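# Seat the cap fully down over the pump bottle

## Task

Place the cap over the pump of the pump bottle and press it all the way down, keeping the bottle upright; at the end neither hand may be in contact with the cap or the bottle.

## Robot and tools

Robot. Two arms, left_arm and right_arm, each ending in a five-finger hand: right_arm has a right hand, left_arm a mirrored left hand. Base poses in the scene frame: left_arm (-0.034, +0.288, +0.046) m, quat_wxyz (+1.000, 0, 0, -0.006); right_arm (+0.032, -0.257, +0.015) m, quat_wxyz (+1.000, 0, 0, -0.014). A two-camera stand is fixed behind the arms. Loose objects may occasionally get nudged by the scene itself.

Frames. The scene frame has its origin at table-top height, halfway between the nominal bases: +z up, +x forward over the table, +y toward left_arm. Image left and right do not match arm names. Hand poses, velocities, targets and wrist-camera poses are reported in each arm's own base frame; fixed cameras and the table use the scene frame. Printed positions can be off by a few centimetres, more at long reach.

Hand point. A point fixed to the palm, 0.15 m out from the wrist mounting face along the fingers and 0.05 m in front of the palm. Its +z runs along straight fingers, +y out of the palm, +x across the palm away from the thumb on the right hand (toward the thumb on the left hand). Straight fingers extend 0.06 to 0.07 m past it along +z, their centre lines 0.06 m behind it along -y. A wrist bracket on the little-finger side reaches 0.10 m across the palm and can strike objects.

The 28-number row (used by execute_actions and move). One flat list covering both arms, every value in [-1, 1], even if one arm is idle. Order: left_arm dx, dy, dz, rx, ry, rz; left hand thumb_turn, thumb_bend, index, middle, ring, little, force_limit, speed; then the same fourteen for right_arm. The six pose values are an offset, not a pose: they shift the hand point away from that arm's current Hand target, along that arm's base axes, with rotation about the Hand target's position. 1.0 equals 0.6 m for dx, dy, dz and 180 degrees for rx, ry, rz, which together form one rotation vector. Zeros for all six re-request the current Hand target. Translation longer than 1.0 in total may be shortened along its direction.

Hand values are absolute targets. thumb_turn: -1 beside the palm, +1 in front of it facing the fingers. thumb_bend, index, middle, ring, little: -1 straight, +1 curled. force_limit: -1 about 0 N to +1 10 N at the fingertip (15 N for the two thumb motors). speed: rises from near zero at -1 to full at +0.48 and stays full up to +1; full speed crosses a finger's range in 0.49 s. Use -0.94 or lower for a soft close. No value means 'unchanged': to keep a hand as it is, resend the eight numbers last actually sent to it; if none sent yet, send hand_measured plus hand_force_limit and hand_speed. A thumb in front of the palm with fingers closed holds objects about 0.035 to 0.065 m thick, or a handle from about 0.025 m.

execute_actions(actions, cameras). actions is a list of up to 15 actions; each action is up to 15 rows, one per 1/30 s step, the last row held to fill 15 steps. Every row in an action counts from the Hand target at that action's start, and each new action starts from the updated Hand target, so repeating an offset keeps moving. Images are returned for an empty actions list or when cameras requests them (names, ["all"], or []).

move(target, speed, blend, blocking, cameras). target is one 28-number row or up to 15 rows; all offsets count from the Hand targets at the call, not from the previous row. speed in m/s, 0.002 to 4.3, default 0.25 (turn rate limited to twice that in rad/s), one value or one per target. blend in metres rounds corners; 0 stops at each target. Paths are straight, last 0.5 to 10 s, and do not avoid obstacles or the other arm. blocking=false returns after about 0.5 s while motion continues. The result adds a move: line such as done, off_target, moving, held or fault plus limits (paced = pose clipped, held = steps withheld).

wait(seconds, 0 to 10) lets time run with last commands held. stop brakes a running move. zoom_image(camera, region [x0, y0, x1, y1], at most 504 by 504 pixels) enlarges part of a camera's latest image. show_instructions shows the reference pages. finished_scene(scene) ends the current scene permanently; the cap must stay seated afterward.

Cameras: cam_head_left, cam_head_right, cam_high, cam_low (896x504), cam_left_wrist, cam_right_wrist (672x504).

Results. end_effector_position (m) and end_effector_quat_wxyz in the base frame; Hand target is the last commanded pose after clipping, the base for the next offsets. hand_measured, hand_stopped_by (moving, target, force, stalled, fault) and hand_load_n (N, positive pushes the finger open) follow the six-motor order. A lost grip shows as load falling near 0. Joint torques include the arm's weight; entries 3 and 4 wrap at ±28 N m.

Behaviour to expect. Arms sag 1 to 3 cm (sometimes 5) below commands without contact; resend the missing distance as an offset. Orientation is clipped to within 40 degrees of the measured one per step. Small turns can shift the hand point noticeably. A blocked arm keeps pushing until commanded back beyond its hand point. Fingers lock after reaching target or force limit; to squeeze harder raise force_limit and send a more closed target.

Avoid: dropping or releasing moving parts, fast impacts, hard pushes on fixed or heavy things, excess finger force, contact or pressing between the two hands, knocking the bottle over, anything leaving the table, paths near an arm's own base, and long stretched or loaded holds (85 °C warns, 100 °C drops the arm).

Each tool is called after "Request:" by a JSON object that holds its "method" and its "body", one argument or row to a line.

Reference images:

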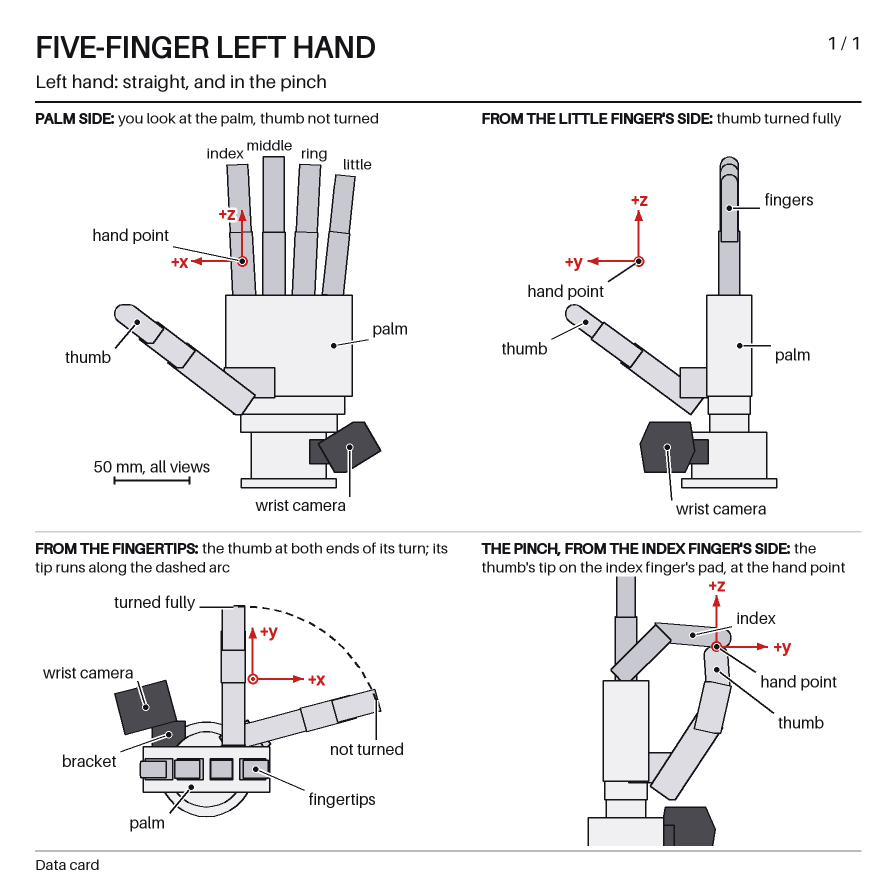

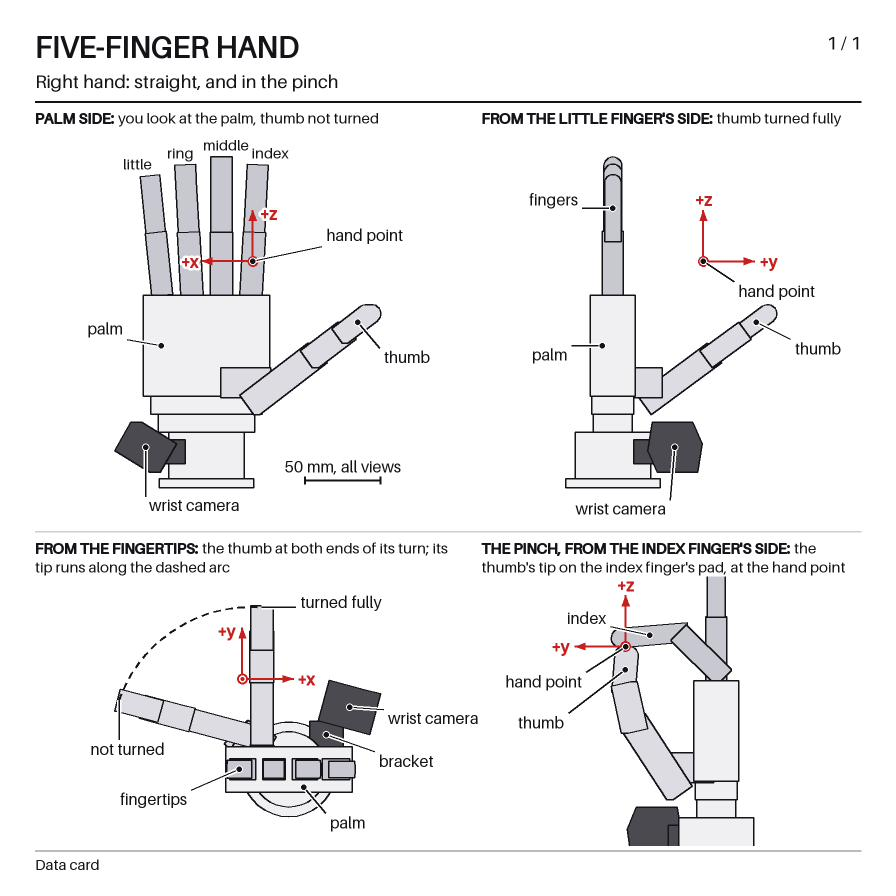

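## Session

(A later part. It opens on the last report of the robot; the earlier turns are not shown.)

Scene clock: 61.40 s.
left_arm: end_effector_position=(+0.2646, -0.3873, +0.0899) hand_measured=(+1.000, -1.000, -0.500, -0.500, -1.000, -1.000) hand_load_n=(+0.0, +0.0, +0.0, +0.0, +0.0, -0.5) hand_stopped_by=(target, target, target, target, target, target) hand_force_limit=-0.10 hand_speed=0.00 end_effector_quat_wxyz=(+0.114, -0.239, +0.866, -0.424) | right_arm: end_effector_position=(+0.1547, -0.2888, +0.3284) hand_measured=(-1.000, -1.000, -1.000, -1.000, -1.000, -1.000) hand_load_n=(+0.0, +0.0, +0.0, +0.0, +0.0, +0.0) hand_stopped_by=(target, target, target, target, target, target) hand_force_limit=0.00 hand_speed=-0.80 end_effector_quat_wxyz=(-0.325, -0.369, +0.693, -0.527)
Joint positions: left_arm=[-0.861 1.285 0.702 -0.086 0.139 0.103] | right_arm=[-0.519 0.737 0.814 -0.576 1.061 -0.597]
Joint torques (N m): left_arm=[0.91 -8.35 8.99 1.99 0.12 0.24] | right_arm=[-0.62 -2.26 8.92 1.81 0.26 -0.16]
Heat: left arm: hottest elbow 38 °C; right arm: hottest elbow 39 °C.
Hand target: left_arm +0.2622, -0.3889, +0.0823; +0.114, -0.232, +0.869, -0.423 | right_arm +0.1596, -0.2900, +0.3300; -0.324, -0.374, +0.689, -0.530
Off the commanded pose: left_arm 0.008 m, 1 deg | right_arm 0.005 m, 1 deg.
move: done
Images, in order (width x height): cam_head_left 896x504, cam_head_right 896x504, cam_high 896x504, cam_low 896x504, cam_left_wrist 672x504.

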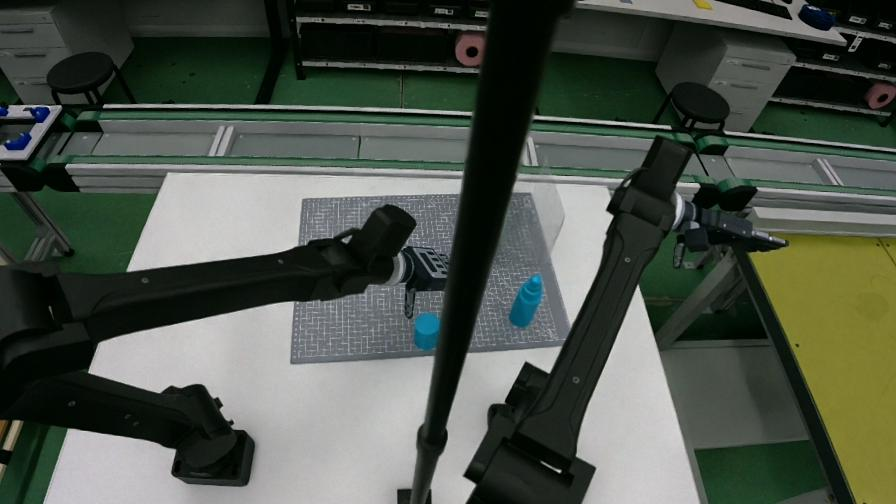

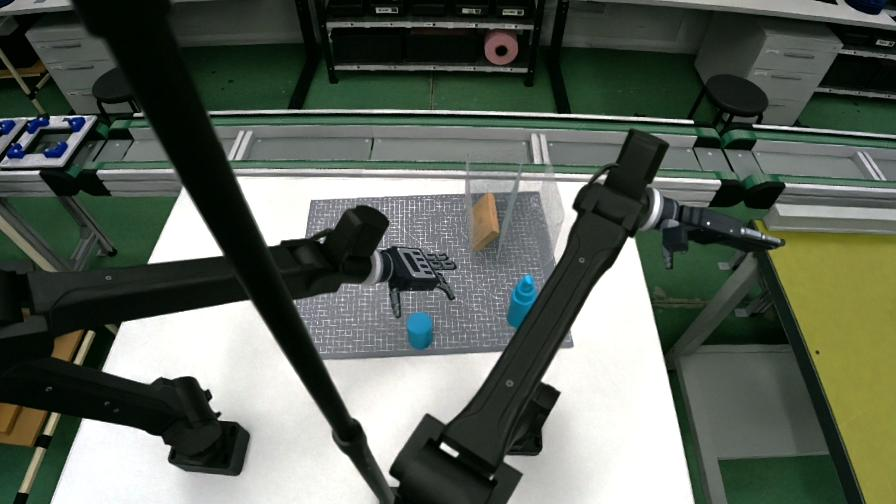

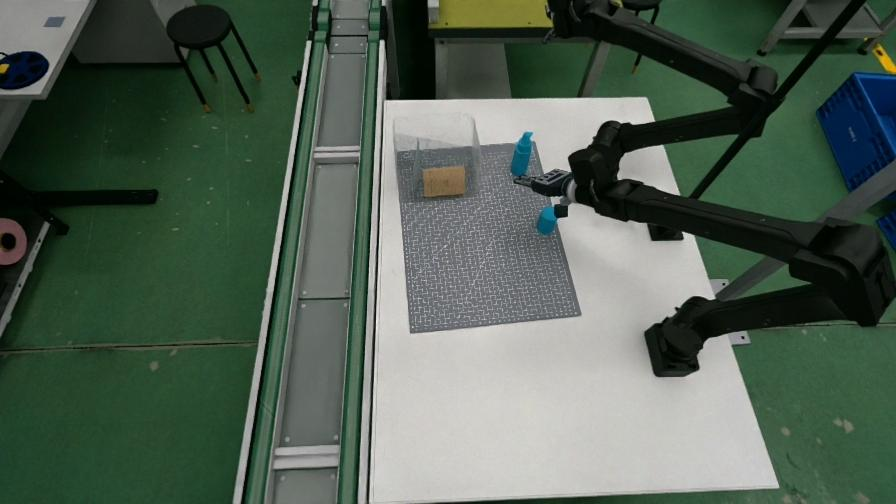

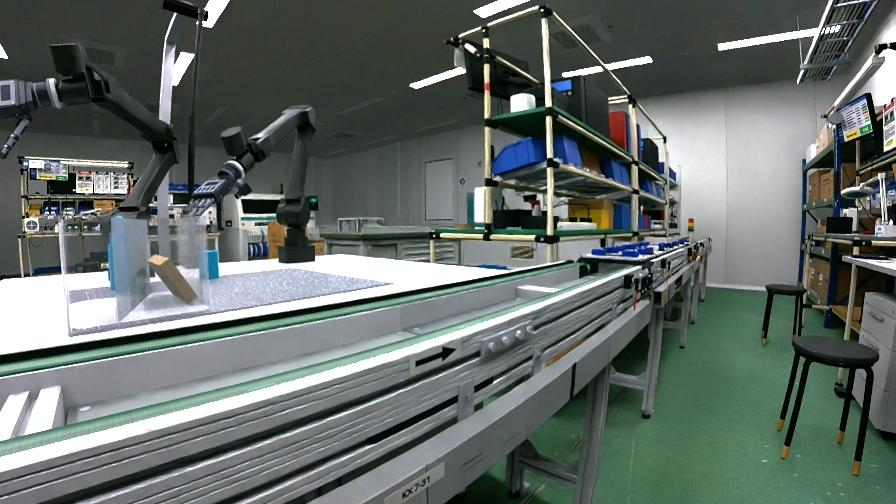

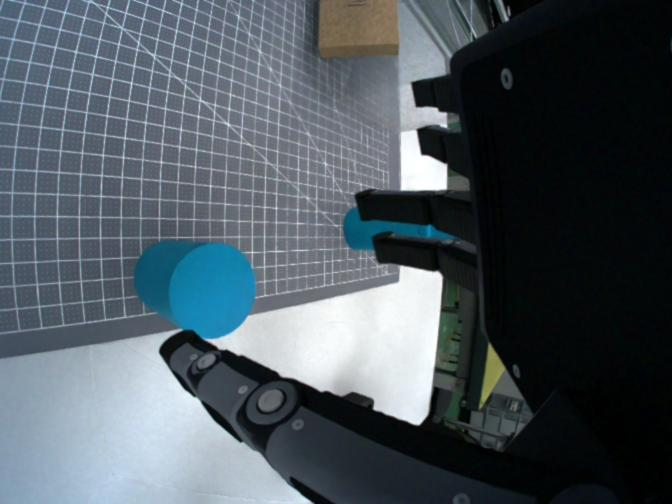

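Request:
{"method": "move", "body": {
  "target": [
    [-0.006,-0.0045,-0.01,0,0,0,1,-1,-0.5,-0.5,-1,-1,-0.1,0,0,0,0,0,0,0,-1,-1,-1,-1,-1,-1,0,-0.8],
    [-0.006,-0.0045,-0.087,0,0,0,1,-1,-0.5,-0.5,-1,-1,-0.1,0,0,0,0,0,0,0,-1,-1,-1,-1,-1,-1,0,-0.8]
  ],
  "speed": 0.1,
  "blend": [0.01,0],
  "cameras": ["cam_head_left","cam_head_right","cam_high","cam_left_wrist"]
}}

Request:
{"method": "zoom_image", "body": {
  "camera": "cam_high",
  "region": [490, 150, 590, 250]
}}

Request:
{"method": "zoom_image", "body": {
  "camera": "cam_head_right",
  "region": [360, 260, 500, 370]
}}

Request:
{"method": "zoom_image", "body": {
  "camera": "cam_head_left",
  "region": [360, 260, 500, 370]
}}

Request:
{"method": "zoom_image", "body": {
  "camera": "cam_left_wrist",
  "region": [100, 150, 500, 450]
}}

Scene clock: 77.17 s.
left_arm: end_effector_position=(+0.2619, -0.3895, +0.0356) hand_measured=(+1.000, -1.000, -0.500, -0.500, -1.000, -1.000) hand_load_n=(+0.0, +0.0, +0.0, +0.0, +0.0, +0.0) hand_stopped_by=(target, target, target, target, target, target) hand_force_limit=-0.10 hand_speed=0.00 end_effector_quat_wxyz=(+0.114, -0.237, +0.867, -0.423) | right_arm: end_effector_position=(+0.1546, -0.2888, +0.3284) hand_measured=(-1.000, -1.000, -1.000, -1.000, -1.000, -1.000) hand_load_n=(+0.0, +0.0, +0.0, +0.0, +0.0, +0.0) hand_stopped_by=(target, target, target, target, target, target) hand_force_limit=0.00 hand_speed=-0.80 end_effector_quat_wxyz=(-0.325, -0.370, +0.693, -0.527)
Joint positions: left_arm=[-0.871 1.404 0.632 0.1 0.133 0.103] | right_arm=[-0.519 0.737 0.814 -0.576 1.061 -0.599]
Joint torques (N m): left_arm=[0.85 -9.29 8.12 1.98 -0.08 0.15] | right_arm=[-0.56 -2.14 9.03 1.8 0.24 -0.16]
Heat: left arm: hottest elbow 39 °C; right arm: hottest elbow 39 °C.
Hand target: left_arm +0.2585, -0.3915, +0.0300; +0.113, -0.232, +0.869, -0.423 | right_arm +0.1596, -0.2900, +0.3300; -0.324, -0.374, +0.689, -0.530
Off the commanded pose: left_arm 0.007 m, 1 deg | right_arm 0.005 m, 1 deg.
move: done; blend cut to 0.0038 m at target 1
Images, in order (width x height): cam_head_left 896x504, cam_head_right 896x504, cam_high 896x504, cam_left_wrist 672x504.

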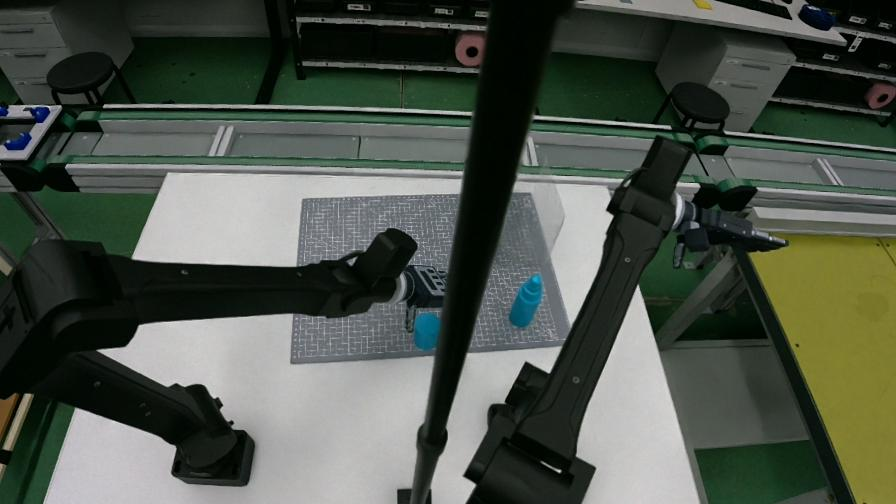

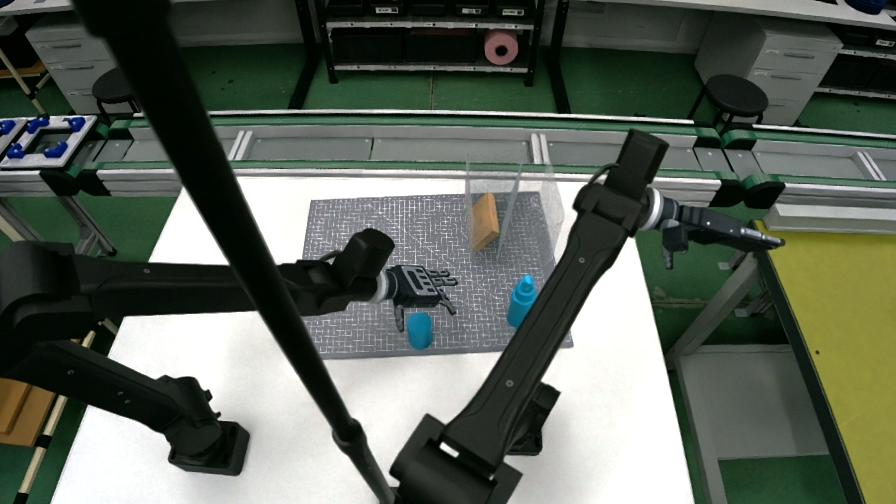

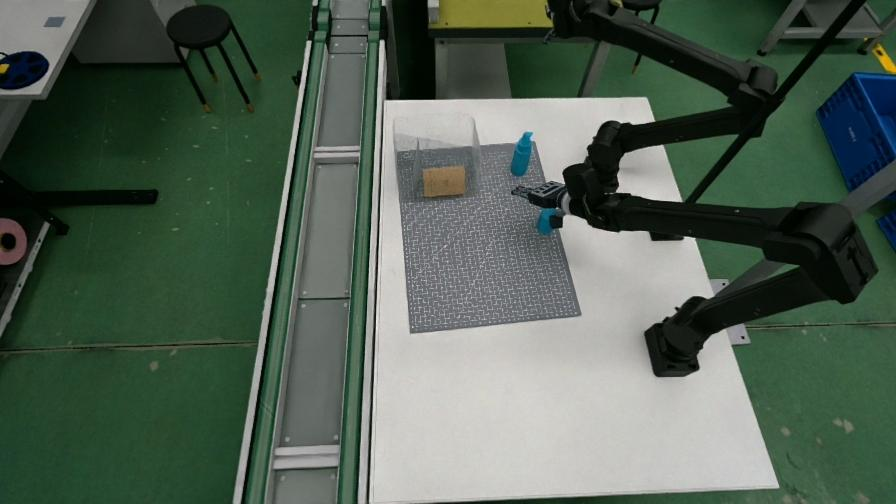

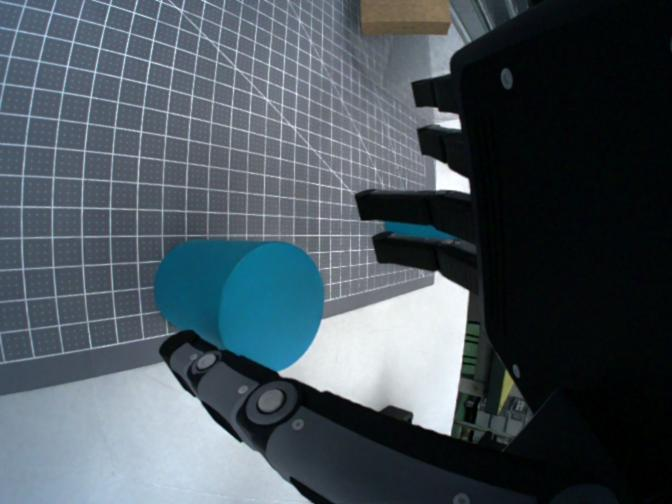

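Scaled by 5.040.

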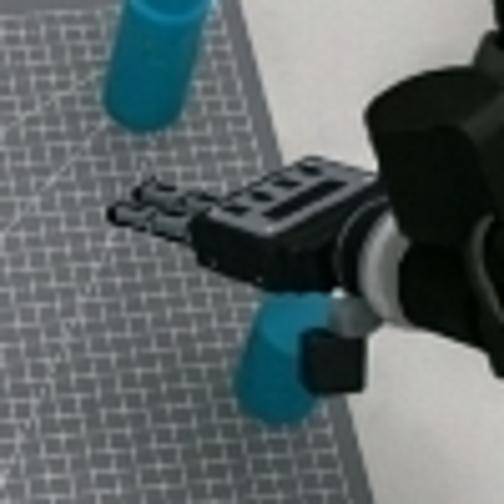

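Scaled by 3.600.

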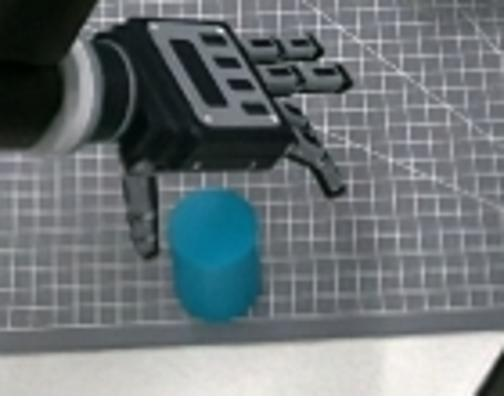

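Scaled by 3.600.

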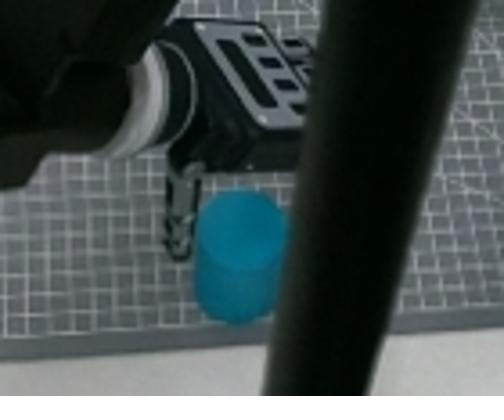

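Scaled by 1.260 from the camera's 672x504 image, which has a finer 960x720 frame.

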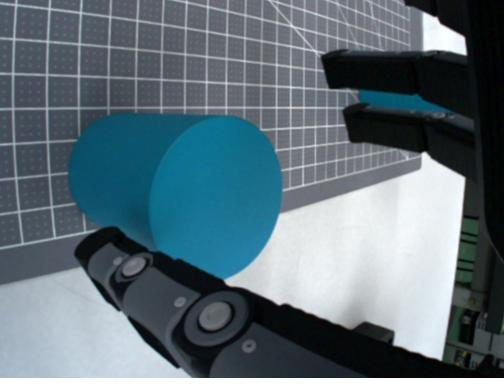

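Request:
{"method": "move", "body": {
  "target": [
    [-0.009,-0.0075,0,0,0,0,1,-1,-0.5,-0.5,-1,-1,-0.1,0,0,0,0,0,0,0,-1,-1,-1,-1,-1,-1,0,-0.8],
    [-0.009,-0.0075,-0.035,0,0,0,1,-1,-0.5,-0.5,-1,-1,-0.1,0,0,0,0,0,0,0,-1,-1,-1,-1,-1,-1,0,-0.8]
  ],
  "speed": 0.08,
  "cameras": ["cam_head_left","cam_head_right","cam_high","cam_left_wrist"]
}}

Request:
{"method": "zoom_image", "body": {
  "camera": "cam_head_right",
  "region": [360, 260, 500, 370]
}}

Request:
{"method": "zoom_image", "body": {
  "camera": "cam_head_left",
  "region": [360, 260, 500, 370]
}}

Request:
{"method": "zoom_image", "body": {
  "camera": "cam_left_wrist",
  "region": [100, 150, 500, 450]
}}

Scene clock: 99.40 s.
left_arm: end_effector_position=(+0.2566, -0.3935, +0.0134) hand_measured=(+1.000, -1.000, -0.500, -0.500, -1.000, -1.000) hand_load_n=(+0.0, +0.0, -0.5, +0.0, +0.0, -0.5) hand_stopped_by=(target, target, target, target, target, target) hand_force_limit=-0.10 hand_speed=0.00 end_effector_quat_wxyz=(+0.116, -0.232, +0.869, -0.421) | right_arm: end_effector_position=(+0.1546, -0.2888, +0.3284) hand_measured=(-1.000, -1.000, -1.000, -1.000, -1.000, -1.000) hand_load_n=(+0.0, +0.0, +0.0, +0.0, +0.0, +0.0) hand_stopped_by=(target, target, target, target, target, target) hand_force_limit=0.00 hand_speed=-0.80 end_effector_quat_wxyz=(-0.325, -0.370, +0.693, -0.527)
Joint positions: left_arm=[-0.891 1.462 0.611 0.178 0.118 0.102] | right_arm=[-0.519 0.737 0.814 -0.576 1.061 -0.599]
Joint torques (N m): left_arm=[0.97 -9.64 7.69 1.78 -0.07 0.05] | right_arm=[-0.5 -2.2 9.01 1.78 0.26 -0.15]
Heat: left arm: hottest elbow 37 °C; right arm: hottest elbow 40 °C.
Hand target: left_arm +0.2530, -0.3960, +0.0089; +0.113, -0.232, +0.869, -0.423 | right_arm +0.1596, -0.2900, +0.3300; -0.324, -0.374, +0.689, -0.530
Off the commanded pose: left_arm 0.006 m, 0 deg | right_arm 0.005 m, 1 deg.
move: done
Images, in order (width x height): cam_head_left 896x504, cam_head_right 896x504, cam_high 896x504, cam_left_wrist 672x504.

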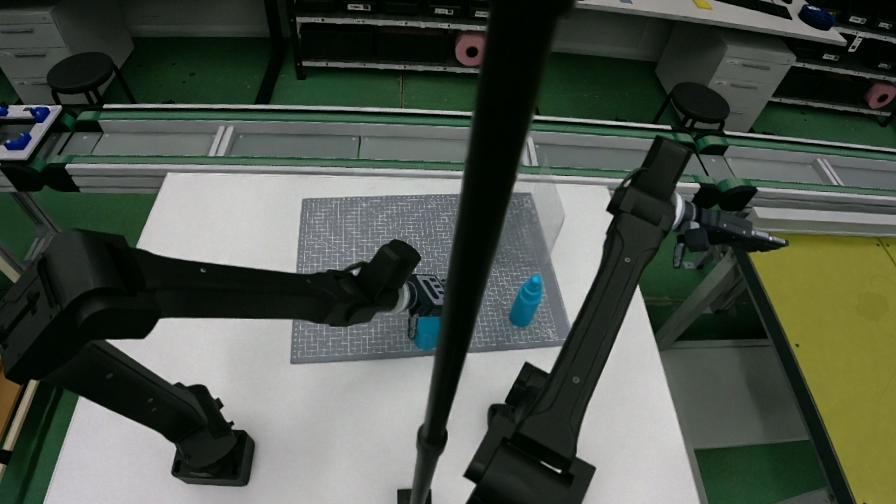

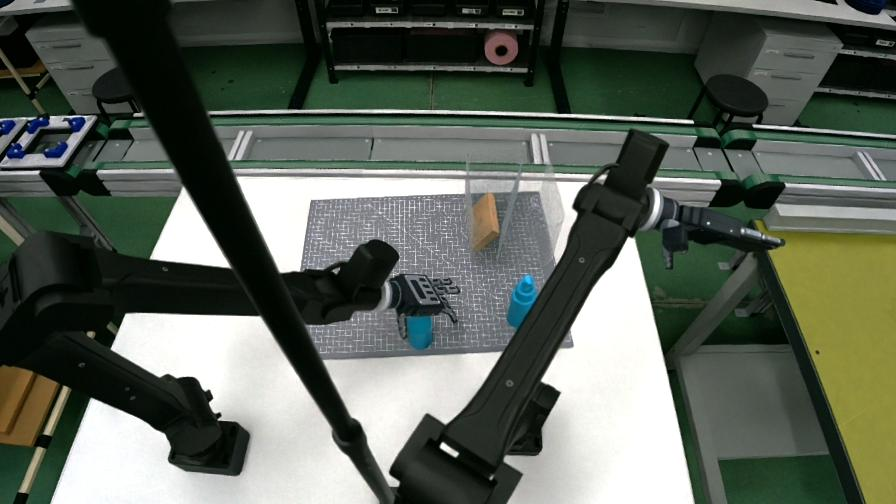

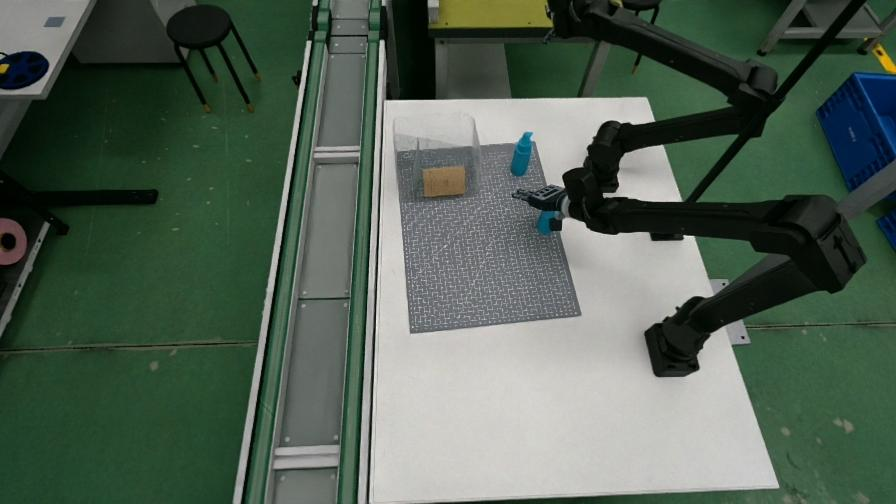

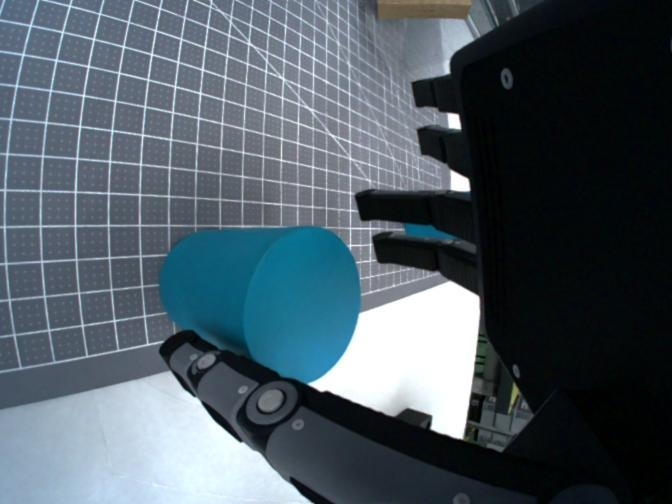

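Scaled by 3.600.

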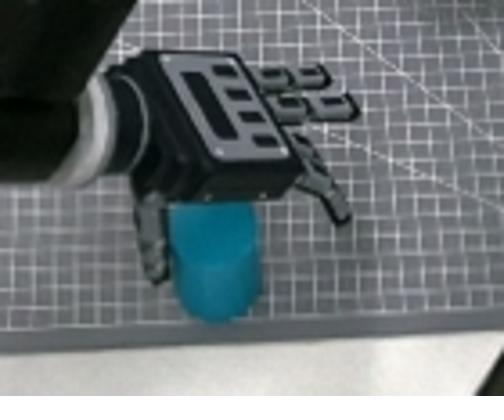

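Scaled by 3.600.

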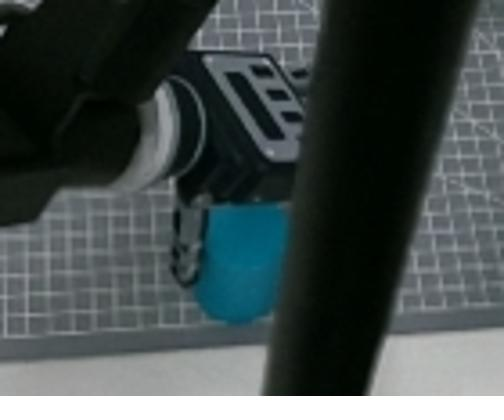

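Scaled by 1.260 from the camera's 672x504 image, which has a finer 960x720 frame.

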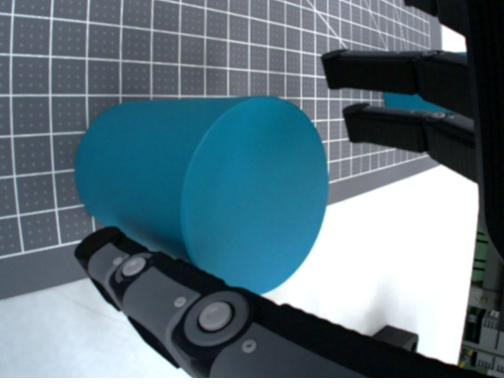

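Request:
{"method": "wait", "body": {
  "seconds": 0.1,
  "cameras": ["cam_low"]
}}

Request:
{"method": "zoom_image", "body": {
  "camera": "cam_low",
  "region": [160, 200, 260, 300]
}}

Scene clock: 112.73 s.
left_arm: end_effector_position=(+0.2567, -0.3936, +0.0135) hand_measured=(+1.000, -1.000, -0.500, -0.500, -1.000, -1.000) hand_load_n=(+0.0, +0.0, +0.0, +0.0, +0.0, +0.0) hand_stopped_by=(target, target, target, target, target, target) hand_force_limit=-0.10 hand_speed=0.00 end_effector_quat_wxyz=(+0.116, -0.232, +0.869, -0.421) | right_arm: end_effector_position=(+0.1546, -0.2888, +0.3284) hand_measured=(-1.000, -1.000, -1.000, -1.000, -1.000, -1.000) hand_load_n=(+0.0, +0.0, +0.0, +0.0, +0.0, +0.0) hand_stopped_by=(target, target, target, target, target, target) hand_force_limit=0.00 hand_speed=-0.80 end_effector_quat_wxyz=(-0.325, -0.370, +0.693, -0.527)
Joint positions: left_arm=[-0.891 1.462 0.611 0.179 0.118 0.102] | right_arm=[-0.519 0.737 0.814 -0.576 1.061 -0.599]
Joint torques (N m): left_arm=[0.79 -9.64 7.66 1.91 -0.08 0.04] | right_arm=[-0.38 -2.08 8.98 1.77 0.27 -0.15]
Heat: left arm: hottest elbow 37 °C; right arm: hottest elbow 40 °C.
Hand target: left_arm +0.2530, -0.3961, +0.0090; +0.113, -0.232, +0.869, -0.423 | right_arm +0.1596, -0.2900, +0.3300; -0.324, -0.374, +0.689, -0.530
Off the commanded pose: left_arm 0.006 m, 0 deg | right_arm 0.005 m, 1 deg.
wait: 0.10 s; at rest from the start
Images, in order (width x height): cam_low 896x504.

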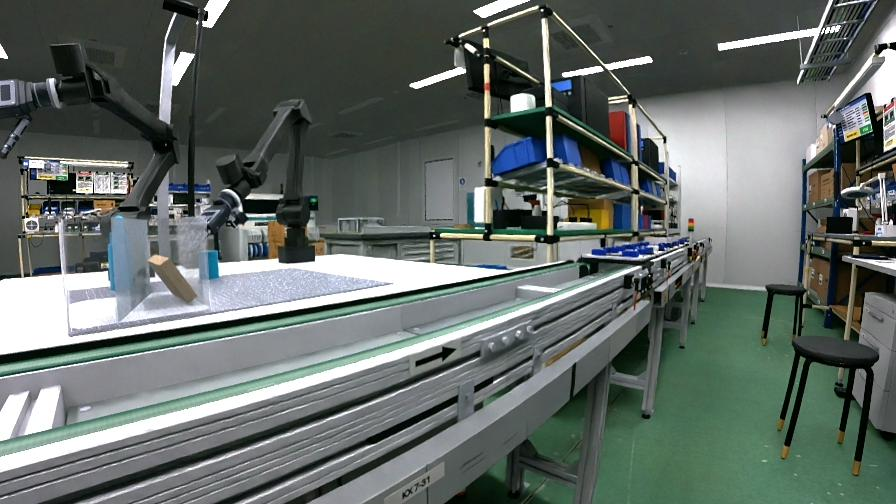

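Scaled by 5.040.

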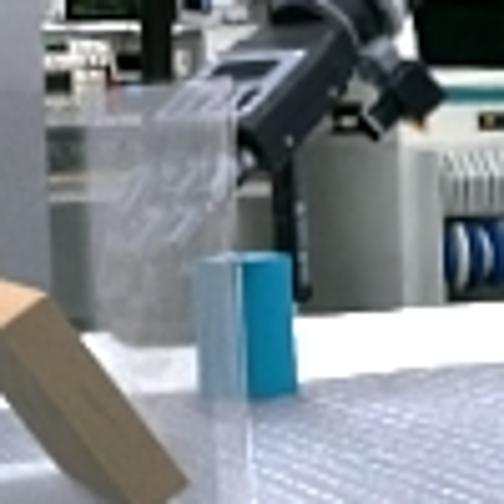

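Request:
{"method": "move", "body": {
  "target": [
    [-0.003,-0.015,0,0,0,0,1,-1,-0.5,-0.5,-1,-1,-0.1,0,0,0,0,0,0,0,-1,-1,-1,-1,-1,-1,0,-0.8],
    [-0.003,-0.015,0,0,0,0,1,-1,0.3,0.3,-1,-1,-0.1,-0.92,0,0,0,0,0,0,-1,-1,-1,-1,-1,-1,0,-0.8],
    [-0.003,-0.015,0,0,0,0,1,-0.5,0.3,0.3,-1,-1,-0.1,-0.92,0,0,0,0,0,0,-1,-1,-1,-1,-1,-1,0,-0.8]
  ],
  "speed": 0.08,
  "cameras": ["cam_head_right","cam_low","cam_left_wrist"]
}}

Request:
{"method": "zoom_image", "body": {
  "camera": "cam_head_right",
  "region": [360, 260, 500, 370]
}}

Request:
{"method": "zoom_image", "body": {
  "camera": "cam_left_wrist",
  "region": [100, 150, 500, 450]
}}

Scene clock: 137.97 s.
left_arm: end_effector_position=(+0.2504, -0.3970, +0.0087) hand_measured=(+1.000, -0.956, +0.194, +0.080, -1.000, -1.000) hand_load_n=(+0.0, +6.5, +6.5, +6.5, +0.0, +0.0) hand_stopped_by=(target, force, force, force, target, target) hand_force_limit=-0.10 hand_speed=-0.92 end_effector_quat_wxyz=(+0.114, -0.233, +0.871, -0.417) | right_arm: end_effector_position=(+0.1546, -0.2888, +0.3284) hand_measured=(-1.000, -1.000, -1.000, -1.000, -1.000, -1.000) hand_load_n=(+0.0, +0.0, +0.0, +0.0, +0.0, +0.0) hand_stopped_by=(target, target, target, target, target, target) hand_force_limit=0.00 hand_speed=-0.80 end_effector_quat_wxyz=(-0.325, -0.370, +0.693, -0.527)
Joint positions: left_arm=[-0.911 1.473 0.611 0.18 0.103 0.088] | right_arm=[-0.519 0.737 0.814 -0.576 1.061 -0.599]
Joint torques (N m): left_arm=[0.91 -9.47 9.03 1.85 -0.09 0.06] | right_arm=[-0.79 -2.2 8.99 1.74 0.25 -0.15]
Heat: left arm: hottest elbow 37 °C; right arm: hottest elbow 40 °C.
Hand target: left_arm +0.2512, -0.4050, +0.0089; +0.113, -0.232, +0.869, -0.423 | right_arm +0.1596, -0.2900, +0.3300; -0.324, -0.374, +0.689, -0.530
Off the commanded pose: left_arm 0.008 m, 1 deg | right_arm 0.005 m, 1 deg.
move: done
Images, in order (width x height): cam_head_right 896x504, cam_low 896x504, cam_left_wrist 672x504.

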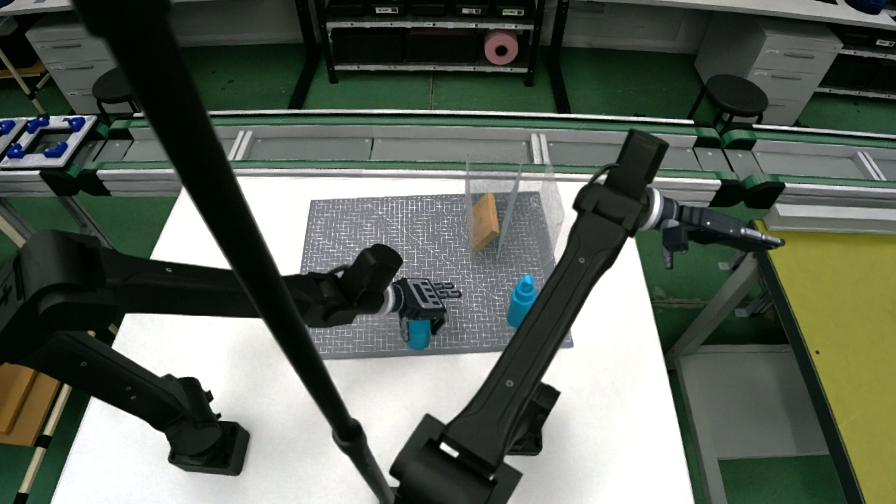

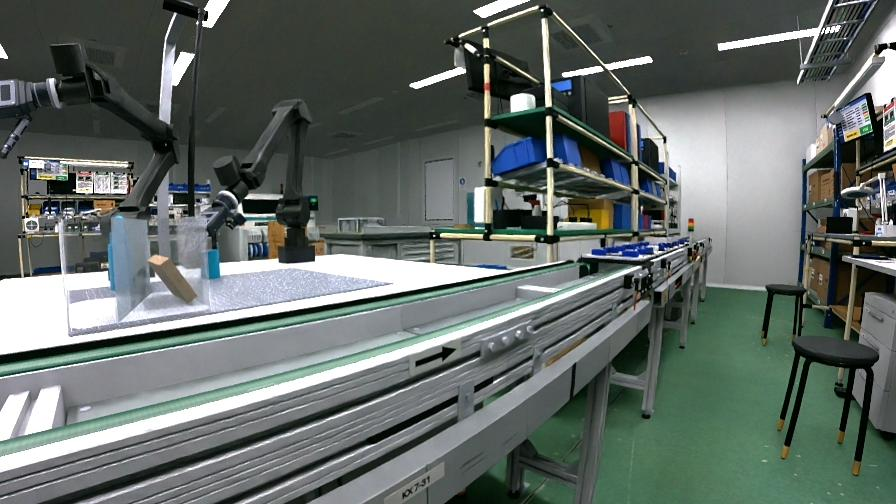

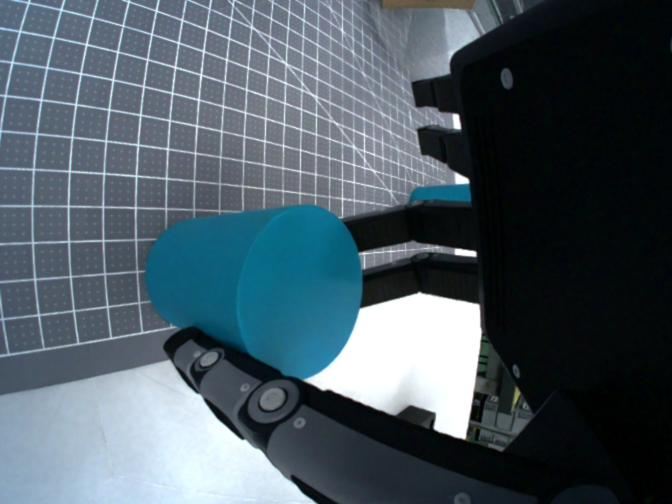

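Scaled by 3.600.

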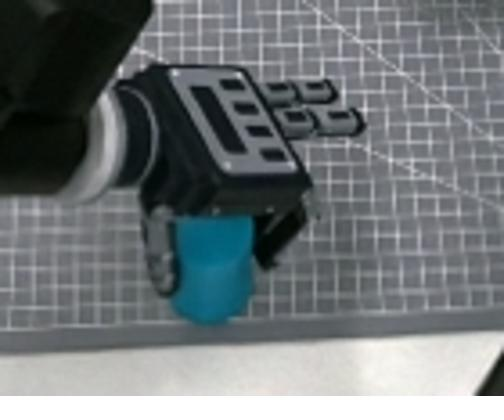

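Scaled by 1.260 from the camera's 672x504 image, which has a finer 960x720 frame.

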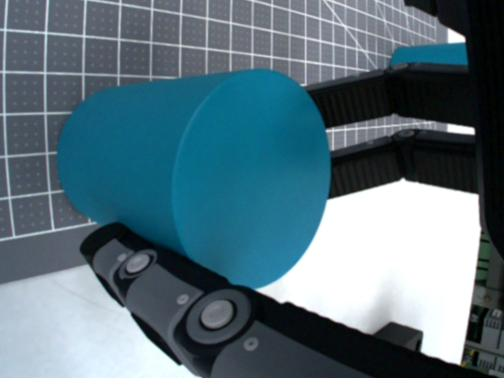

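Request:
{"method": "move", "body": {
  "target": [
    [0,0,0.2,0,0,0,1,-0.5,0.3,0.3,-1,-1,-0.1,-0.92,0.434,-0.117,0.083,0,0,0,-1,-1,-1,-1,-1,-1,0,-0.8],
    [0,0,0.377,0,0,0,1,-0.5,0.3,0.3,-1,-1,-0.1,-0.92,0.367,-0.283,0.083,0,0,0.239,-1,-1,-1,-1,-1,-1,0,-0.8],
    [0,0,0.377,0,0,0,1,-0.5,0.3,0.3,-1,-1,-0.1,-0.92,0.0757,-0.457,0.067,0,0,0.128,-1,-1,-1,-1,-1,-1,0,-0.8]
  ],
  "speed": 0.2,
  "blend": [0.03,0.03,0],
  "cameras": ["cam_head_left","cam_head_right","cam_high","cam_low","cam_left_wrist"]
}}

Scene clock: 165.63 s.
left_arm: end_effector_position=(+0.2422, -0.3865, +0.1875) hand_measured=(+1.000, -0.956, +0.194, +0.080, -1.000, -1.000) hand_load_n=(-0.5, +6.0, +6.5, +6.5, +0.0, +0.0) hand_stopped_by=(target, force, force, force, target, target) hand_force_limit=-0.10 hand_speed=-0.92 end_effector_quat_wxyz=(+0.101, -0.239, +0.885, -0.386) | right_arm: end_effector_position=(+0.2030, -0.5564, +0.3610) hand_measured=(-1.000, -1.000, -1.000, -1.000, -1.000, -1.000) hand_load_n=(+0.0, +0.0, +0.0, +0.0, -0.5, +0.0) hand_stopped_by=(target, target, target, target, target, target) hand_force_limit=0.00 hand_speed=-0.80 end_effector_quat_wxyz=(-0.205, -0.505, +0.609, -0.576)
Joint positions: left_arm=[-0.911 1.16 0.922 -0.517 0.103 0.088] | right_arm=[-1.134 1.252 1.182 -0.186 0.084 -1.012]
Joint torques (N m): left_arm=[1.03 -10.52 17.58 0.79 -0.05 0.06] | right_arm=[-1.14 -9.35 10.48 2.44 -0.06 -0.14]
Heat: left arm: hottest elbow 39 °C; right arm: hottest elbow 41 °C.
Hand target: left_arm +0.2512, -0.4051, +0.2352; +0.113, -0.232, +0.869, -0.423 | right_arm +0.2051, -0.5642, +0.3704; -0.211, -0.504, +0.600, -0.584
Off the commanded pose: left_arm 0.052 m, 5 deg | right_arm 0.012 m, 2 deg.
move: off_target (left_arm, right_arm)
Images, in order (width x height): cam_head_left 896x504, cam_head_right 896x504, cam_high 896x504, cam_low 896x504, cam_left_wrist 672x504.

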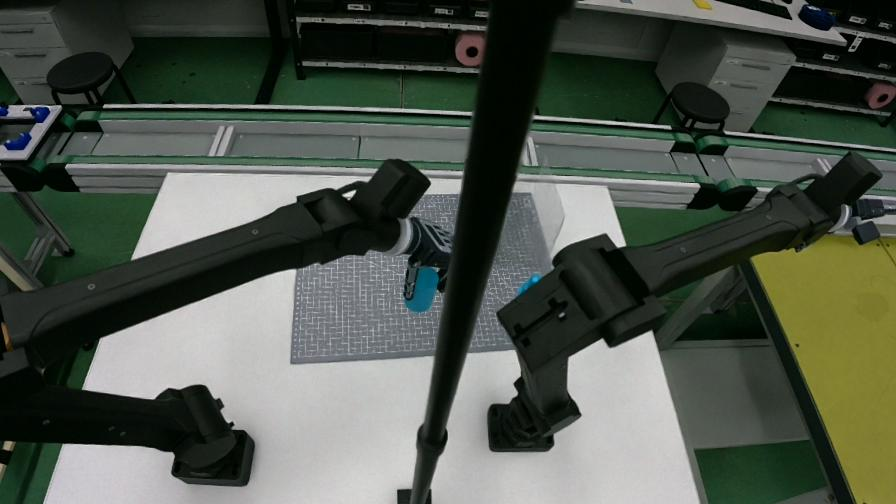

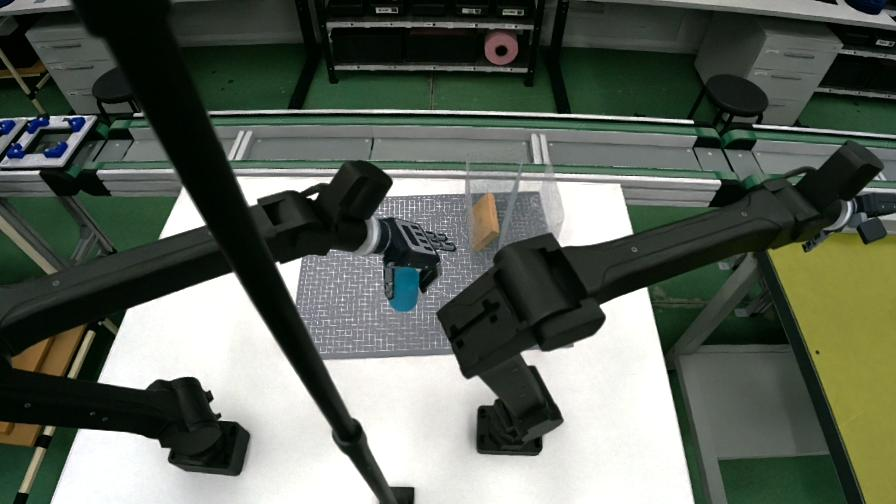

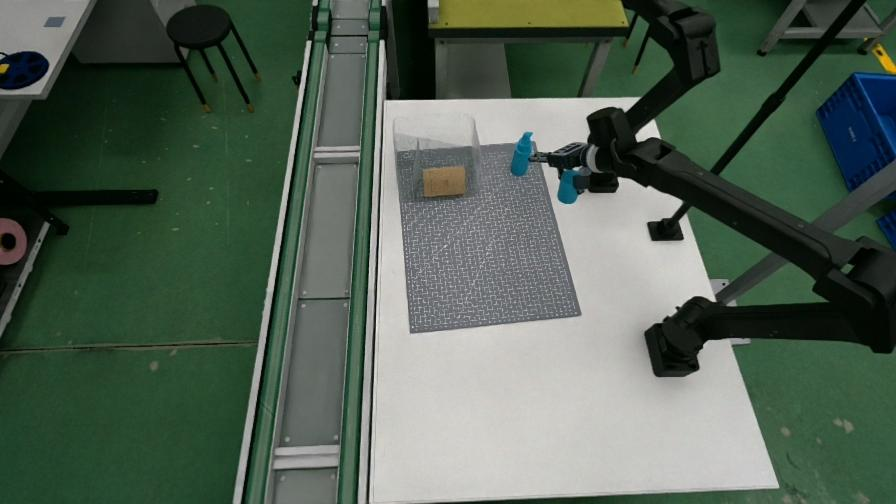

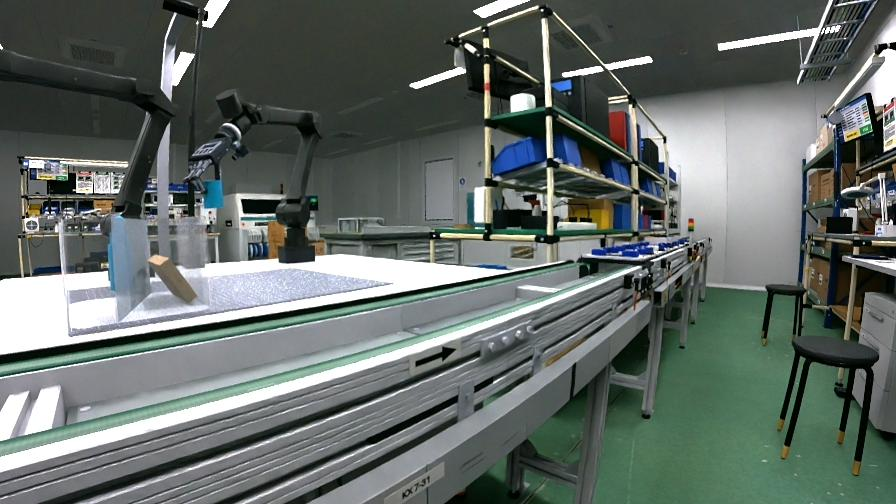

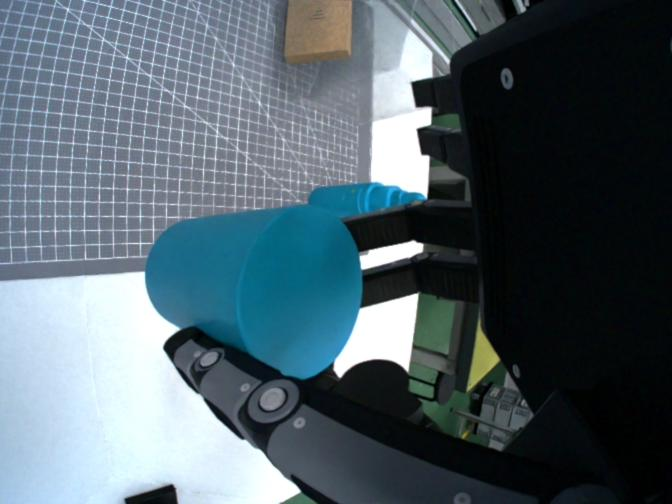

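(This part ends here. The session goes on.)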